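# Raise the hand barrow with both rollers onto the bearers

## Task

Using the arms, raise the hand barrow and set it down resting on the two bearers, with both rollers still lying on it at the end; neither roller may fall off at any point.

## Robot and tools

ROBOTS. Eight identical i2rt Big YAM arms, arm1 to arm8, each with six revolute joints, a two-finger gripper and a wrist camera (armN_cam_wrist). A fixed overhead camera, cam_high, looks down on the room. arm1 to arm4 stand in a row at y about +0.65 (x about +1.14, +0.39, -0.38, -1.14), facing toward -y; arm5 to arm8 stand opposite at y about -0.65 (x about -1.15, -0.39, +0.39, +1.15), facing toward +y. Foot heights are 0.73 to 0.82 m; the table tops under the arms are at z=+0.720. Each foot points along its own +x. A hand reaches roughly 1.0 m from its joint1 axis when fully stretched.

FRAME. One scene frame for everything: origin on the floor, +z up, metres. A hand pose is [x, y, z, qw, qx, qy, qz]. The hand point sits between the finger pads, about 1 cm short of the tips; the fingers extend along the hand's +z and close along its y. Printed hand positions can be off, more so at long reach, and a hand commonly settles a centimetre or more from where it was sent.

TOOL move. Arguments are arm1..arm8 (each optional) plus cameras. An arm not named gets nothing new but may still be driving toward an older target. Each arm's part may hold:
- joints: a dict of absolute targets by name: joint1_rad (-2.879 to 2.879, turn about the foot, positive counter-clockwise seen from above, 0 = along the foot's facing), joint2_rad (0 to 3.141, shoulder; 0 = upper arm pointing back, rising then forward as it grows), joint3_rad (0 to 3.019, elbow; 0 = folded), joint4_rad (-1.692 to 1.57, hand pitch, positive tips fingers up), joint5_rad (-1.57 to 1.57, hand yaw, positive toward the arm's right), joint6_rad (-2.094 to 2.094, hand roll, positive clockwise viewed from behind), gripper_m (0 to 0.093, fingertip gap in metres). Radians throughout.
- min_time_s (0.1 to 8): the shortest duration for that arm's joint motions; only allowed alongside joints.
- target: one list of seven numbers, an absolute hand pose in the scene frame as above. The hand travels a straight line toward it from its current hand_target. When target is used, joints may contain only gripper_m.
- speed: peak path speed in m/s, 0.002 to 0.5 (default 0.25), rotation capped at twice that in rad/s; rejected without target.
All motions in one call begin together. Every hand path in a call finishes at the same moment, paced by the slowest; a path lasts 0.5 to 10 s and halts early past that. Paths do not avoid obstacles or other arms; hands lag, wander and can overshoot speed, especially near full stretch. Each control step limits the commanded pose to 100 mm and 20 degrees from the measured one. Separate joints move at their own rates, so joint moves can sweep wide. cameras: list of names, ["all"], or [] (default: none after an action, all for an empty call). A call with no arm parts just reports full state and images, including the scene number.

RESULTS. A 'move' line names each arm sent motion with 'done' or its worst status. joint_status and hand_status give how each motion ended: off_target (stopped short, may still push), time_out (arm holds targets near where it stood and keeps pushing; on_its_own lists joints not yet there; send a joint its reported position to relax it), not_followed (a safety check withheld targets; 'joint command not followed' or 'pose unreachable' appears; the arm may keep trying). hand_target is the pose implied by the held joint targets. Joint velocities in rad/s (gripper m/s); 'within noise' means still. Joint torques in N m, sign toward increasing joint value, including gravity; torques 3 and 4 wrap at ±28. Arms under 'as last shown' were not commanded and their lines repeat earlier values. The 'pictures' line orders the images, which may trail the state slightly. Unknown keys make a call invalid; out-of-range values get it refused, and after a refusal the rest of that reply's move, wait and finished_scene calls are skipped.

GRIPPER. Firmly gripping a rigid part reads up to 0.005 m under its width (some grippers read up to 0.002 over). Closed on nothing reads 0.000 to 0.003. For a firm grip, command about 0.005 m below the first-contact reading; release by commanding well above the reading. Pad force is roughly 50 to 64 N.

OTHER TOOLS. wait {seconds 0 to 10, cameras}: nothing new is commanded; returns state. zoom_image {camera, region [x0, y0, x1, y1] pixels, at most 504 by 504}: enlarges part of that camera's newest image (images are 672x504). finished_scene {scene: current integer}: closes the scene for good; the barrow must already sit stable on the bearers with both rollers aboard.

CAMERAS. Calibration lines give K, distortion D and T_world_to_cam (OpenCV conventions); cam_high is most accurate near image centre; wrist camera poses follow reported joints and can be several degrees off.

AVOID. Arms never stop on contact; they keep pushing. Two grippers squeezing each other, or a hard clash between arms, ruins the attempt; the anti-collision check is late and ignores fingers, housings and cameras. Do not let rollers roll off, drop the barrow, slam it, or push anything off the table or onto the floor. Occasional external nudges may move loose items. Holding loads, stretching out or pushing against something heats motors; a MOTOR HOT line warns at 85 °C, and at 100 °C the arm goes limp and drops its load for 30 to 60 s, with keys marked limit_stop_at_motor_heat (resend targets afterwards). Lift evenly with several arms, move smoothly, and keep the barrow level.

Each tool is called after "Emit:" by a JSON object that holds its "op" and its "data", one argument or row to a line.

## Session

Emit:
{"op": "move", "data": {

}}

Scene clock: 0.00 s.
Joint torques (N m): no reading
Heat: arm1: hottest joint1_rad 32 °C; arm2: hottest joint3_rad 35 °C; arm3: hottest joint3_rad 31 °C; arm4: hottest joint3_rad 32 °C; arm5: hottest joint2_rad 31 °C; arm6: hottest joint3_rad 33 °C; arm7: hottest joint3_rad 35 °C; arm8: hottest joint3_rad 36 °C.
Joint velocities: within noise
arm1.joint_positions: joint1_rad=-0.216 joint2_rad=+0.579 joint3_rad=+1.344 joint4_rad=-1.172 joint5_rad=+0.193 joint6_rad=+0.475 gripper_m=+0.09396
arm1.joint_status: not commanded
arm1.hand: x=+1.0602 y=+0.4202 z=+1.3353 quat_wxyz=(-0.387, -0.774, -0.315, +0.391) (m; scene frame)
arm1.hand_target: x=+1.0607 y=+0.4232 z=+1.3481 quat_wxyz=(-0.396, -0.767, -0.311, +0.397) (m; scene frame)
arm1.hand_status: not commanded
arm2.joint_positions: joint1_rad=+0.216 joint2_rad=+0.553 joint3_rad=+1.363 joint4_rad=-1.376 joint5_rad=-0.156 joint6_rad=-0.086 gripper_m=+0.09396
arm2.joint_status: not commanded
arm2.hand: x=+0.4633 y=+0.4558 z=+1.2615 quat_wxyz=(-0.411, -0.472, -0.736, +0.256) (m; scene frame)
arm2.hand_target: x=+0.4628 y=+0.4578 z=+1.2738 quat_wxyz=(-0.420, -0.468, -0.731, +0.265) (m; scene frame)
arm2.hand_status: not commanded
arm3.joint_positions: joint1_rad=-0.198 joint2_rad=+0.618 joint3_rad=+1.461 joint4_rad=-1.240 joint5_rad=-0.194 joint6_rad=+0.371 gripper_m=+0.09396
arm3.joint_status: not commanded
arm3.hand: x=-0.3802 y=+0.4128 z=+1.4145 quat_wxyz=(-0.478, -0.694, -0.463, +0.275) (m; scene frame)
arm3.hand_target: x=-0.3797 y=+0.4162 z=+1.4263 quat_wxyz=(-0.486, -0.687, -0.460, +0.283) (m; scene frame)
arm3.hand_status: not commanded
arm4.joint_positions: joint1_rad=-0.209 joint2_rad=+0.648 joint3_rad=+1.370 joint4_rad=-1.282 joint5_rad=-0.126 joint6_rad=+0.495 gripper_m=+0.09396
arm4.joint_status: not commanded
arm4.hand: x=-1.1795 y=+0.3983 z=+1.3124 quat_wxyz=(-0.413, -0.787, -0.381, +0.256) (m; scene frame)
arm4.hand_target: x=-1.1789 y=+0.4004 z=+1.3253 quat_wxyz=(-0.423, -0.780, -0.378, +0.264) (m; scene frame)
arm4.hand_status: not commanded
arm5.joint_positions: joint1_rad=-0.381 joint2_rad=+0.544 joint3_rad=+1.345 joint4_rad=-1.334 joint5_rad=+0.049 joint6_rad=+0.479 gripper_m=+0.09396
arm5.joint_status: not commanded
arm5.hand: x=-1.0637 y=-0.4476 z=+1.3506 quat_wxyz=(-0.338, +0.307, -0.816, -0.356) (m; scene frame)
arm5.hand_target: x=-1.0645 y=-0.4501 z=+1.3595 quat_wxyz=(-0.344, +0.305, -0.811, -0.363) (m; scene frame)
arm5.hand_status: not commanded
arm6.joint_positions: joint1_rad=-0.421 joint2_rad=+0.638 joint3_rad=+1.330 joint4_rad=-1.170 joint5_rad=+0.052 joint6_rad=+0.017 gripper_m=+0.09396
arm6.joint_status: not commanded
arm6.hand: x=-0.2535 y=-0.4138 z=+1.2962 quat_wxyz=(-0.451, +0.429, -0.739, -0.260) (m; scene frame)
arm6.hand_target: x=-0.2546 y=-0.4161 z=+1.3084 quat_wxyz=(-0.460, +0.425, -0.733, -0.266) (m; scene frame)
arm6.hand_status: not commanded
arm7.joint_positions: joint1_rad=-0.301 joint2_rad=+0.628 joint3_rad=+1.442 joint4_rad=-1.326 joint5_rad=+0.218 joint6_rad=+0.174 gripper_m=+0.09396
arm7.joint_status: not commanded
arm7.hand: x=+0.4945 y=-0.4450 z=+1.3127 quat_wxyz=(-0.440, +0.393, -0.764, -0.260) (m; scene frame)
arm7.hand_target: x=+0.4936 y=-0.4481 z=+1.3251 quat_wxyz=(-0.449, +0.388, -0.758, -0.269) (m; scene frame)
arm7.hand_status: not commanded
arm8.joint_positions: joint1_rad=+0.241 joint2_rad=+0.620 joint3_rad=+1.421 joint4_rad=-1.161 joint5_rad=-0.286 joint6_rad=+0.051 gripper_m=+0.09396
arm8.joint_status: not commanded
arm8.hand: x=+1.0466 y=-0.4175 z=+1.3316 quat_wxyz=(-0.248, +0.674, -0.469, -0.514) (m; scene frame)
arm8.hand_target: x=+1.0474 y=-0.4219 z=+1.3472 quat_wxyz=(-0.258, +0.668, -0.461, -0.524) (m; scene frame)
arm8.hand_status: not commanded
pictures: arm1_cam_wrist, arm2_cam_wrist, arm3_cam_wrist, arm4_cam_wrist, arm5_cam_wrist, arm6_cam_wrist, arm7_cam_wrist, arm8_cam_wrist, cam_high
camera_calibration:
arm1_cam_wrist: T_world_to_cam=[[-0.788656, 0.498415, -0.360006, 1.10853], [0.614835, 0.639552, -0.461466, -0.298846], [0.000241067, -0.585282, -0.81083, 1.45653], [0, 0, 0, 1]] pos_world=[1.05764, 0.491099, 1.44217]
arm2_cam_wrist: T_world_to_cam=[[-0.905603, -0.423928, -0.01299, 0.629709], [-0.38937, 0.843143, -0.370812, 0.264673], [0.16815, -0.33075, -0.928617, 1.37024], [0, 0, 0, 1]] pos_world=[0.442916, 0.497001, 1.37875]
arm3_cam_wrist: T_world_to_cam=[[-0.90953, 0.114184, -0.399646, 0.172618], [0.304971, 0.836624, -0.455031, 0.419243], [0.282396, -0.535745, -0.795757, 1.57903], [0, 0, 0, 1]] pos_world=[-0.416769, 0.4755, 1.51628]
arm4_cam_wrist: T_world_to_cam=[[-0.797756, 0.374583, -0.472517, -0.466652], [0.537075, 0.797648, -0.274424, 0.681127], [0.274108, -0.4727, -0.837508, 1.73792], [0, 0, 0, 1]] pos_world=[-1.21447, 0.453015, 1.42194]
arm5_cam_wrist: T_world_to_cam=[[0.746011, -0.547799, -0.37866, 1.0604], [-0.661122, -0.677467, -0.322422, -0.566912], [-0.0799074, 0.490871, -0.86756, 1.4308], [0, 0, 0, 1]] pos_world=[-1.05154, -0.505518, 1.46005]
arm6_cam_wrist: T_world_to_cam=[[0.864425, -0.502394, -0.0192329, 0.0380222], [-0.454036, -0.763647, -0.459015, 0.168407], [0.215919, 0.405516, -0.88822, 1.5018], [0, 0, 0, 1]] pos_world=[-0.280672, -0.461299, 1.41196]
arm7_cam_wrist: T_world_to_cam=[[0.82672, -0.561209, -0.0397431, -0.607005], [-0.519703, -0.734698, -0.436036, 0.507448], [0.215508, 0.381134, -0.899051, 1.36997], [0, 0, 0, 1]] pos_world=[0.470305, -0.489979, 1.42882]
arm8_cam_wrist: T_world_to_cam=[[0.88081, 0.452501, -0.139344, -0.546973], [0.307952, -0.771066, -0.557335, 0.101047], [-0.359638, 0.447995, -0.818511, 1.77932], [0, 0, 0, 1]] pos_world=[1.09057, -0.471706, 1.43649]

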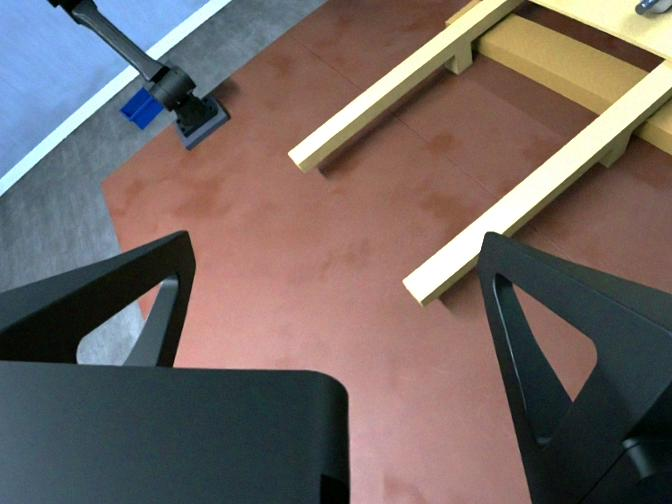

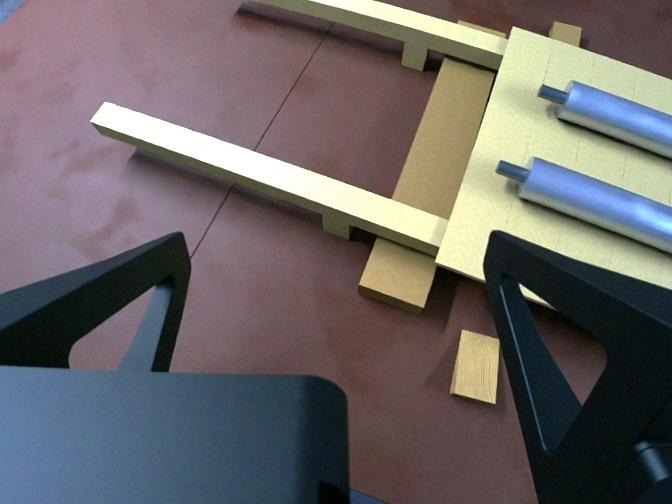

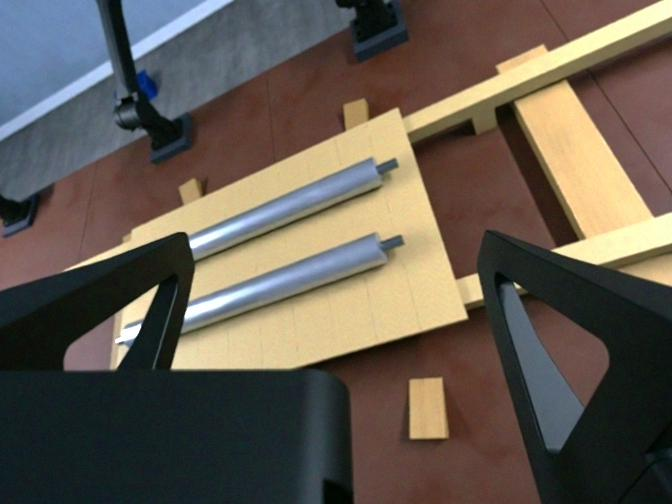

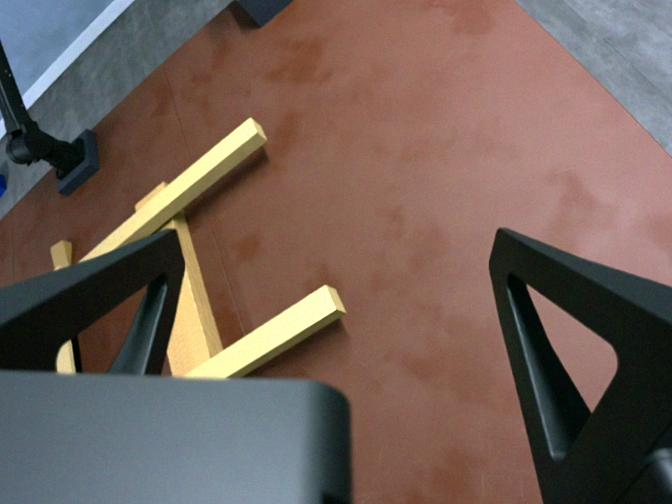

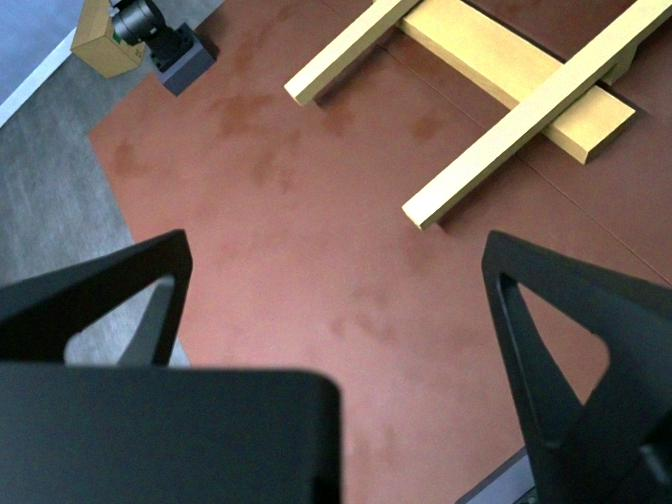

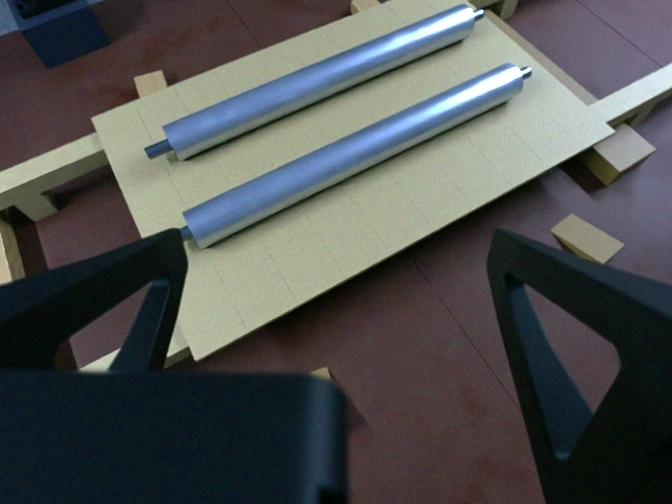

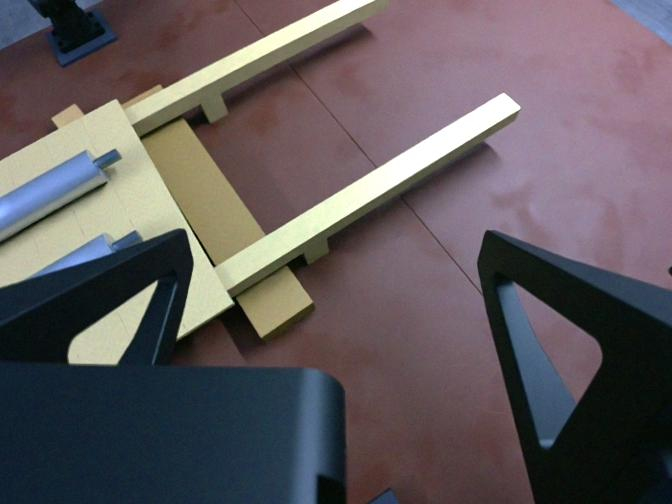

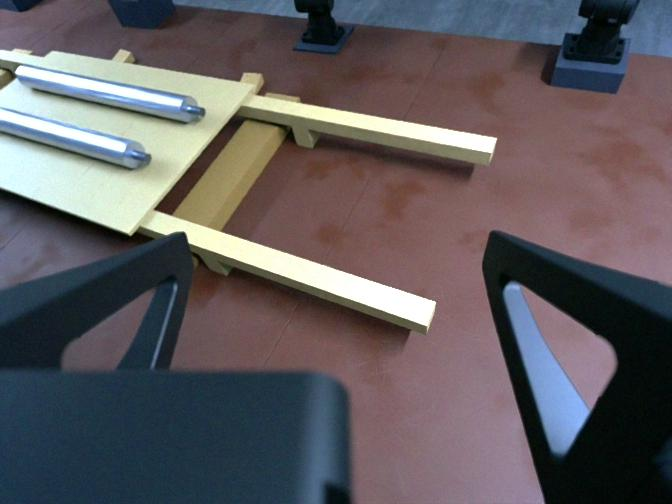

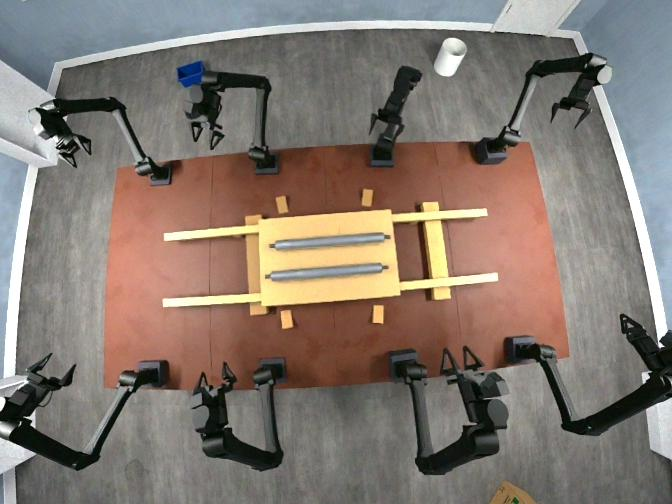

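Emit:
{"op": "move", "data": {
  "arm1": {"target": [0.90, 0.212, 0.93, 0, 1, 0, 0], "speed": 0.35},
  "arm2": {"target": [0.281, 0.347, 0.91, 0, 0.7071, 0.7071, 0], "speed": 0.35},
  "arm3": {"target": [-0.256, 0.354, 0.91, 0, 0.7071, 0.7071, 0], "speed": 0.35},
  "arm4": {"target": [-0.90, 0.197, 0.93, 0, 0, 1, 0], "speed": 0.35},
  "arm5": {"target": [-0.90, -0.204, 0.93, 0, 0, 1, 0], "speed": 0.35},
  "arm6": {"target": [-0.252, -0.359, 0.91, 0, 0.7071, -0.7071, 0], "speed": 0.35},
  "arm7": {"target": [0.285, -0.351, 0.91, 0, 0.7071, -0.7071, 0], "speed": 0.35},
  "arm8": {"target": [0.90, -0.187, 0.93, 0, 1, 0, 0], "speed": 0.35},
  "cameras": ["all"]
}}

Scene clock: 28.87 s.
Joint torques (N m): arm1=[-1.61 -16.26 12.34 -0.23 -0.09 0.01] | arm2=[-1.55 -7.53 7.38 0.99 0.03 0.08] | arm3=[0.03 -7.3 8.42 0.12 -0.17 -0.11] | arm4=[-0.38 -15.38 14.45 -0.12 0.13 -0.12] | arm5=[-0.15 -15.68 10.96 -0.14 -0.09 -0.03] | arm6=[0.85 -7.41 9.47 0.65 0.16 -0.11] | arm7=[0.56 -7.36 9.48 0.46 -0.03 -0.09] | arm8=[0.5 -13.74 15.99 -0.38 -0.13 -0.07]
Heat: arm1: hottest joint3_rad 34 °C; arm2: hottest joint3_rad 38 °C; arm3: hottest joint3_rad 33 °C; arm4: hottest joint3_rad 35 °C; arm5: hottest joint3_rad 35 °C; arm6: hottest joint3_rad 37 °C; arm7: hottest joint3_rad 38 °C; arm8: hottest joint3_rad 40 °C.
move: arm1 off_target; arm2 done; arm3 done; arm4 off_target; arm5 off_target; arm6 done; arm7 done; arm8 off_target
Joint velocities: within noise
arm1.joint_positions: joint1_rad=-0.513 joint2_rad=+1.676 joint3_rad=+1.387 joint4_rad=-1.305 joint5_rad=+0.003 joint6_rad=+1.062 gripper_m=+0.09396
arm1.joint_status: not commanded
arm1.hand: x=+0.9099 y=+0.2229 z=+0.9144 quat_wxyz=(+0.015, -1.000, -0.010, -0.006) (m; scene frame)
arm1.hand_target: x=+0.9003 y=+0.2126 z=+0.9301 quat_wxyz=(+0.000, -1.000, +0.000, +0.000) (m; scene frame)
arm1.hand_status: off_target (0.022 m and 2.1 deg from the pose sent, 0.483 m and 78.7 deg at the start)
arm2.joint_positions: joint1_rad=-0.364 joint2_rad=+1.187 joint3_rad=+0.987 joint4_rad=-1.376 joint5_rad=-0.003 joint6_rad=-0.342 gripper_m=+0.09396
arm2.joint_status: not commanded
arm2.hand: x=+0.2849 y=+0.3488 z=+0.9130 quat_wxyz=(+0.000, -0.700, -0.714, -0.003) (m; scene frame)
arm2.hand_target: x=+0.2810 y=+0.3472 z=+0.9100 quat_wxyz=(+0.000, -0.707, -0.707, +0.000) (m; scene frame)
arm2.hand_status: done (0.005 m and 1.2 deg from the pose sent, 0.411 m and 62.5 deg at the start)
arm3.joint_positions: joint1_rad=+0.327 joint2_rad=+1.274 joint3_rad=+0.807 joint4_rad=-1.098 joint5_rad=+0.014 joint6_rad=+0.399 gripper_m=+0.09396
arm3.joint_status: not commanded
arm3.hand: x=-0.2607 y=+0.3576 z=+0.9110 quat_wxyz=(+0.003, -0.714, -0.700, +0.000) (m; scene frame)
arm3.hand_target: x=-0.2560 y=+0.3542 z=+0.9100 quat_wxyz=(+0.000, -0.707, -0.707, +0.000) (m; scene frame)
arm3.hand_status: done (0.006 m and 1.2 deg from the pose sent, 0.523 m and 70.2 deg at the start)
arm4.joint_positions: joint1_rad=+0.521 joint2_rad=+1.710 joint3_rad=+1.408 joint4_rad=-1.306 joint5_rad=-0.007 joint6_rad=-1.075 gripper_m=+0.09397
arm4.joint_status: not commanded
arm4.hand: x=-0.9091 y=+0.2126 z=+0.9104 quat_wxyz=(+0.009, -0.008, -1.000, -0.019) (m; scene frame)
arm4.hand_target: x=-0.9005 y=+0.1980 z=+0.9302 quat_wxyz=(+0.000, +0.000, -1.000, +0.000) (m; scene frame)
arm4.hand_status: off_target (0.027 m and 2.6 deg from the pose sent, 0.515 m and 135.3 deg at the start)
arm5.joint_positions: joint1_rad=-0.531 joint2_rad=+1.701 joint3_rad=+1.331 joint4_rad=-1.200 joint5_rad=+0.002 joint6_rad=+1.059 gripper_m=+0.09396
arm5.joint_status: not commanded
arm5.hand: x=-0.9108 y=-0.2142 z=+0.9252 quat_wxyz=(+0.002, +0.009, -1.000, +0.006) (m; scene frame)
arm5.hand_target: x=-0.9001 y=-0.2044 z=+0.9302 quat_wxyz=(+0.000, +0.000, -1.000, -0.001) (m; scene frame)
arm5.hand_status: off_target (0.016 m and 1.2 deg from the pose sent, 0.513 m and 70.7 deg at the start)
arm6.joint_positions: joint1_rad=-0.390 joint2_rad=+1.210 joint3_rad=+0.932 joint4_rad=-1.297 joint5_rad=+0.002 joint6_rad=-0.410 gripper_m=+0.09396
arm6.joint_status: not commanded
arm6.hand: x=-0.2515 y=-0.3631 z=+0.9120 quat_wxyz=(+0.002, +0.698, -0.716, -0.002) (m; scene frame)
arm6.hand_target: x=-0.2521 y=-0.3590 z=+0.9101 quat_wxyz=(+0.000, +0.707, -0.707, +0.000) (m; scene frame)
arm6.hand_status: done (0.005 m and 1.5 deg from the pose sent, 0.390 m and 68.8 deg at the start)
arm7.joint_positions: joint1_rad=+0.332 joint2_rad=+1.188 joint3_rad=+0.940 joint4_rad=-1.331 joint5_rad=+0.006 joint6_rad=+0.340 gripper_m=+0.09396
arm7.joint_status: not commanded
arm7.hand: x=+0.2894 y=-0.3540 z=+0.9128 quat_wxyz=(-0.001, +0.700, -0.715, +0.003) (m; scene frame)
arm7.hand_target: x=+0.2851 y=-0.3512 z=+0.9099 quat_wxyz=(+0.000, +0.707, -0.707, +0.000) (m; scene frame)
arm7.hand_status: done (0.006 m and 1.3 deg from the pose sent, 0.464 m and 70.2 deg at the start)
arm8.joint_positions: joint1_rad=+0.515 joint2_rad=+1.711 joint3_rad=+1.511 joint4_rad=-1.416 joint5_rad=-0.001 joint6_rad=-1.073 gripper_m=+0.09396
arm8.joint_status: not commanded
arm8.hand: x=+0.9130 y=-0.2039 z=+0.9057 quat_wxyz=(+0.026, +1.000, -0.008, +0.013) (m; scene frame)
arm8.hand_target: x=+0.9007 y=-0.1885 z=+0.9303 quat_wxyz=(+0.000, +1.000, +0.000, +0.000) (m; scene frame)
arm8.hand_status: off_target (0.032 m and 3.4 deg from the pose sent, 0.486 m and 95.2 deg at the start)
pictures: arm1_cam_wrist, arm2_cam_wrist, arm3_cam_wrist, arm4_cam_wrist, arm5_cam_wrist, arm6_cam_wrist, arm7_cam_wrist, arm8_cam_wrist, cam_high
camera_calibration:
arm1_cam_wrist: T_world_to_cam=[[-0.0119557, 0.999665, 0.0229686, -0.231898], [0.808633, -0.00384596, 0.588301, -1.26747], [0.588192, 0.0256067, -0.808316, 0.326338], [0, 0, 0, 1]] pos_world=[0.830194, 0.218589, 1.01476]
arm2_cam_wrist: T_world_to_cam=[[-0.999784, -0.0193489, -0.00762886, 0.299135], [-0.0200973, 0.8043, 0.593884, -0.816231], [-0.00535511, 0.593909, -0.804515, 0.654724], [0, 0, 0, 1]] pos_world=[0.286172, 0.273436, 1.01376]
arm3_cam_wrist: T_world_to_cam=[[-0.999902, 0.0117258, 0.00760346, -0.271579], [0.0139659, 0.81847, 0.574379, -0.807325], [0.000511855, 0.57443, -0.818554, 0.665336], [0, 0, 0, 1]] pos_world=[-0.260618, 0.281767, 1.01039]
arm4_cam_wrist: T_world_to_cam=[[-0.0371372, -0.998481, -0.0406898, 0.218982], [-0.80684, 0.00593565, 0.590741, -1.26746], [-0.589602, 0.0547686, -0.805835, 0.313058], [0, 0, 0, 1]] pos_world=[-0.829923, 0.209026, 1.00992]
arm5_cam_wrist: T_world_to_cam=[[0.0191092, -0.999816, -0.00184995, -0.194362], [-0.807659, -0.0165271, 0.589419, -1.28045], [-0.589341, -0.00976918, -0.807826, 0.332888], [0, 0, 0, 1]] pos_world=[-0.83427, -0.212236, 1.02328]
arm6_cam_wrist: T_world_to_cam=[[0.99881, -0.0476688, -0.0103451, 0.24527], [-0.0328374, -0.813925, 0.580041, -0.828263], [-0.03607, -0.579011, -0.814522, 0.651621], [0, 0, 0, 1]] pos_world=[-0.248672, -0.285157, 1.01372]
arm7_cam_wrist: T_world_to_cam=[[0.999763, -0.0142047, 0.0165093, -0.310138], [-0.021173, -0.811508, 0.583957, -0.809231], [0.0051025, -0.584168, -0.811617, 0.659384], [0, 0, 0, 1]] pos_world=[0.289567, -0.275912, 1.01284]
arm8_cam_wrist: T_world_to_cam=[[0.00345902, 0.997836, -0.0656547, 0.260181], [0.802256, 0.0364253, 0.595868, -1.26156], [0.59697, -0.054733, -0.800394, 0.294563], [0, 0, 0, 1]] pos_world=[0.835352, -0.197543, 1.00457]

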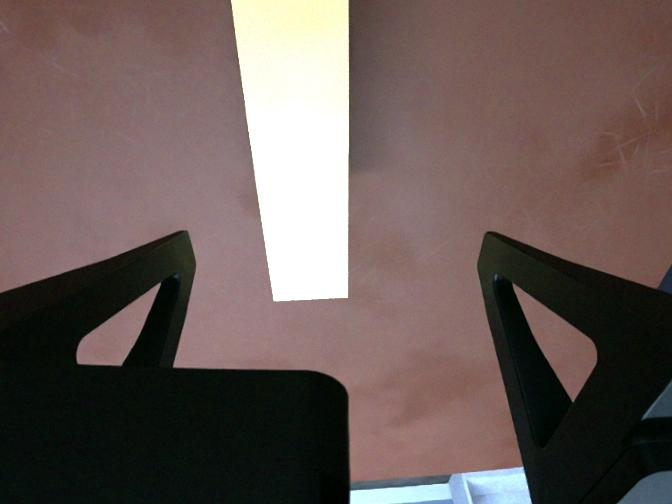

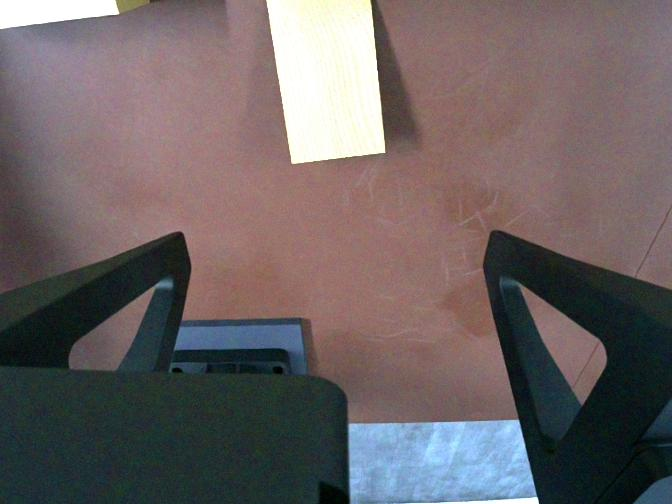

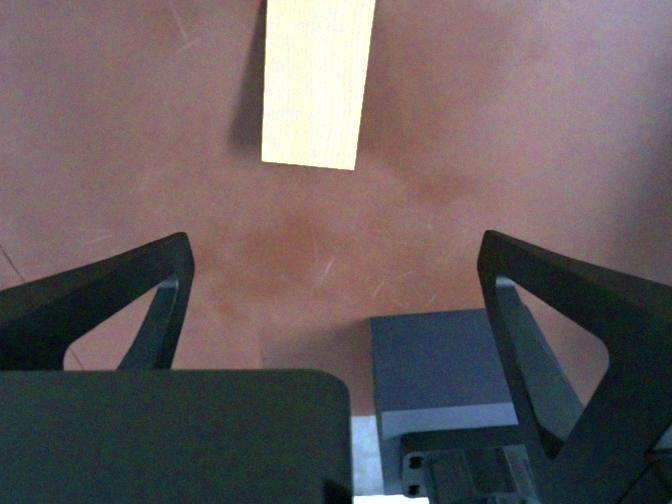

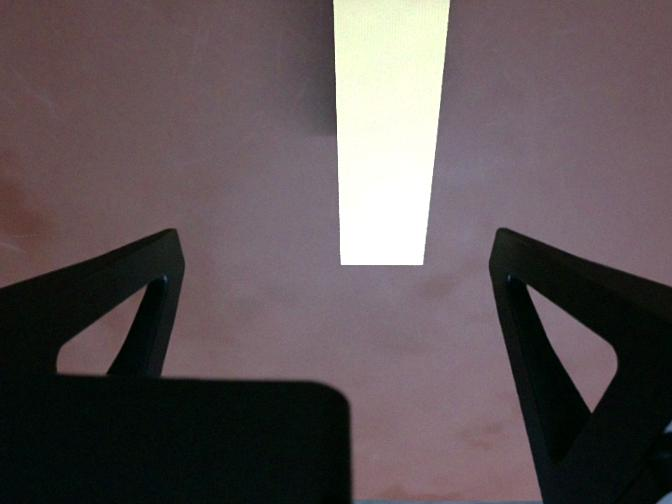

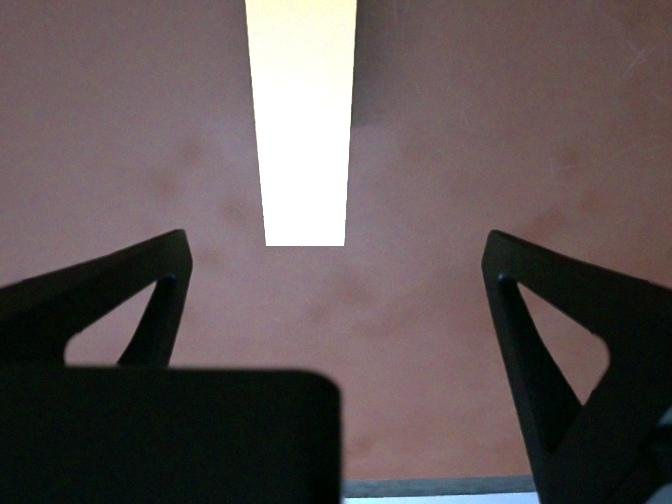

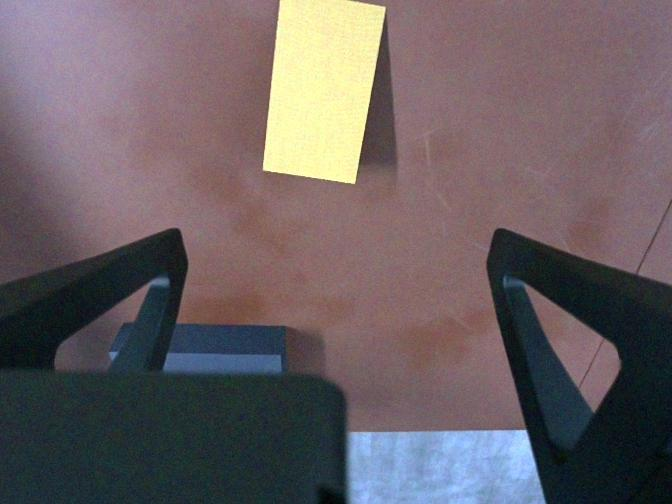

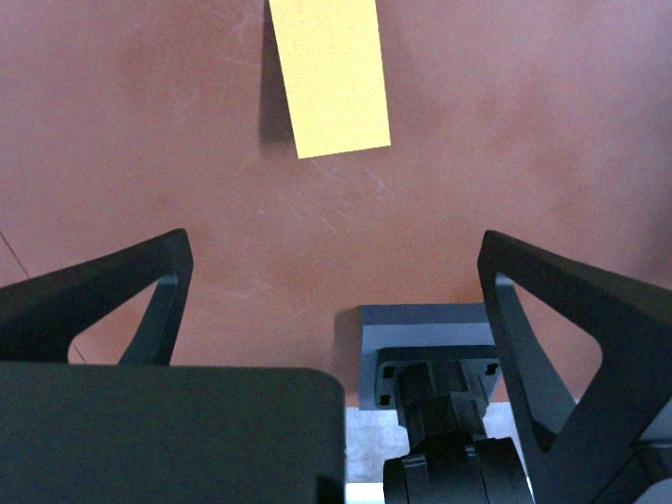

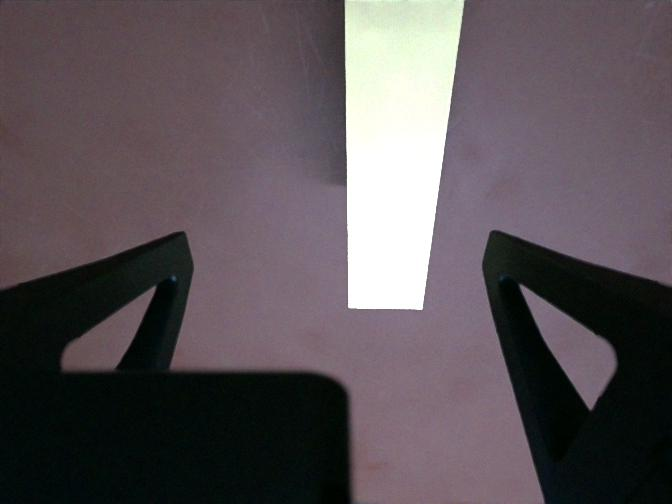

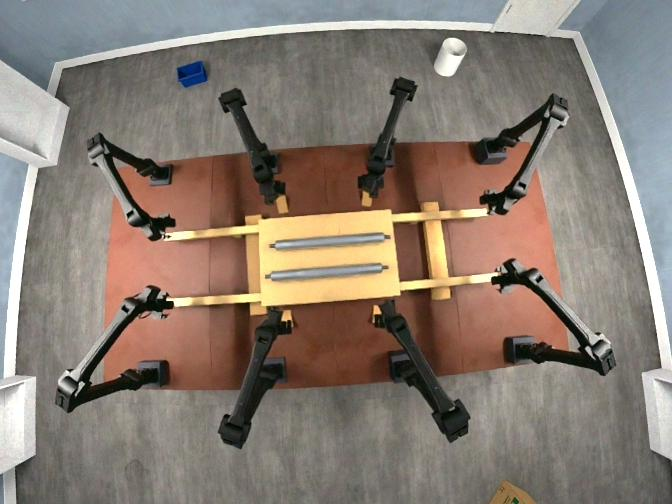

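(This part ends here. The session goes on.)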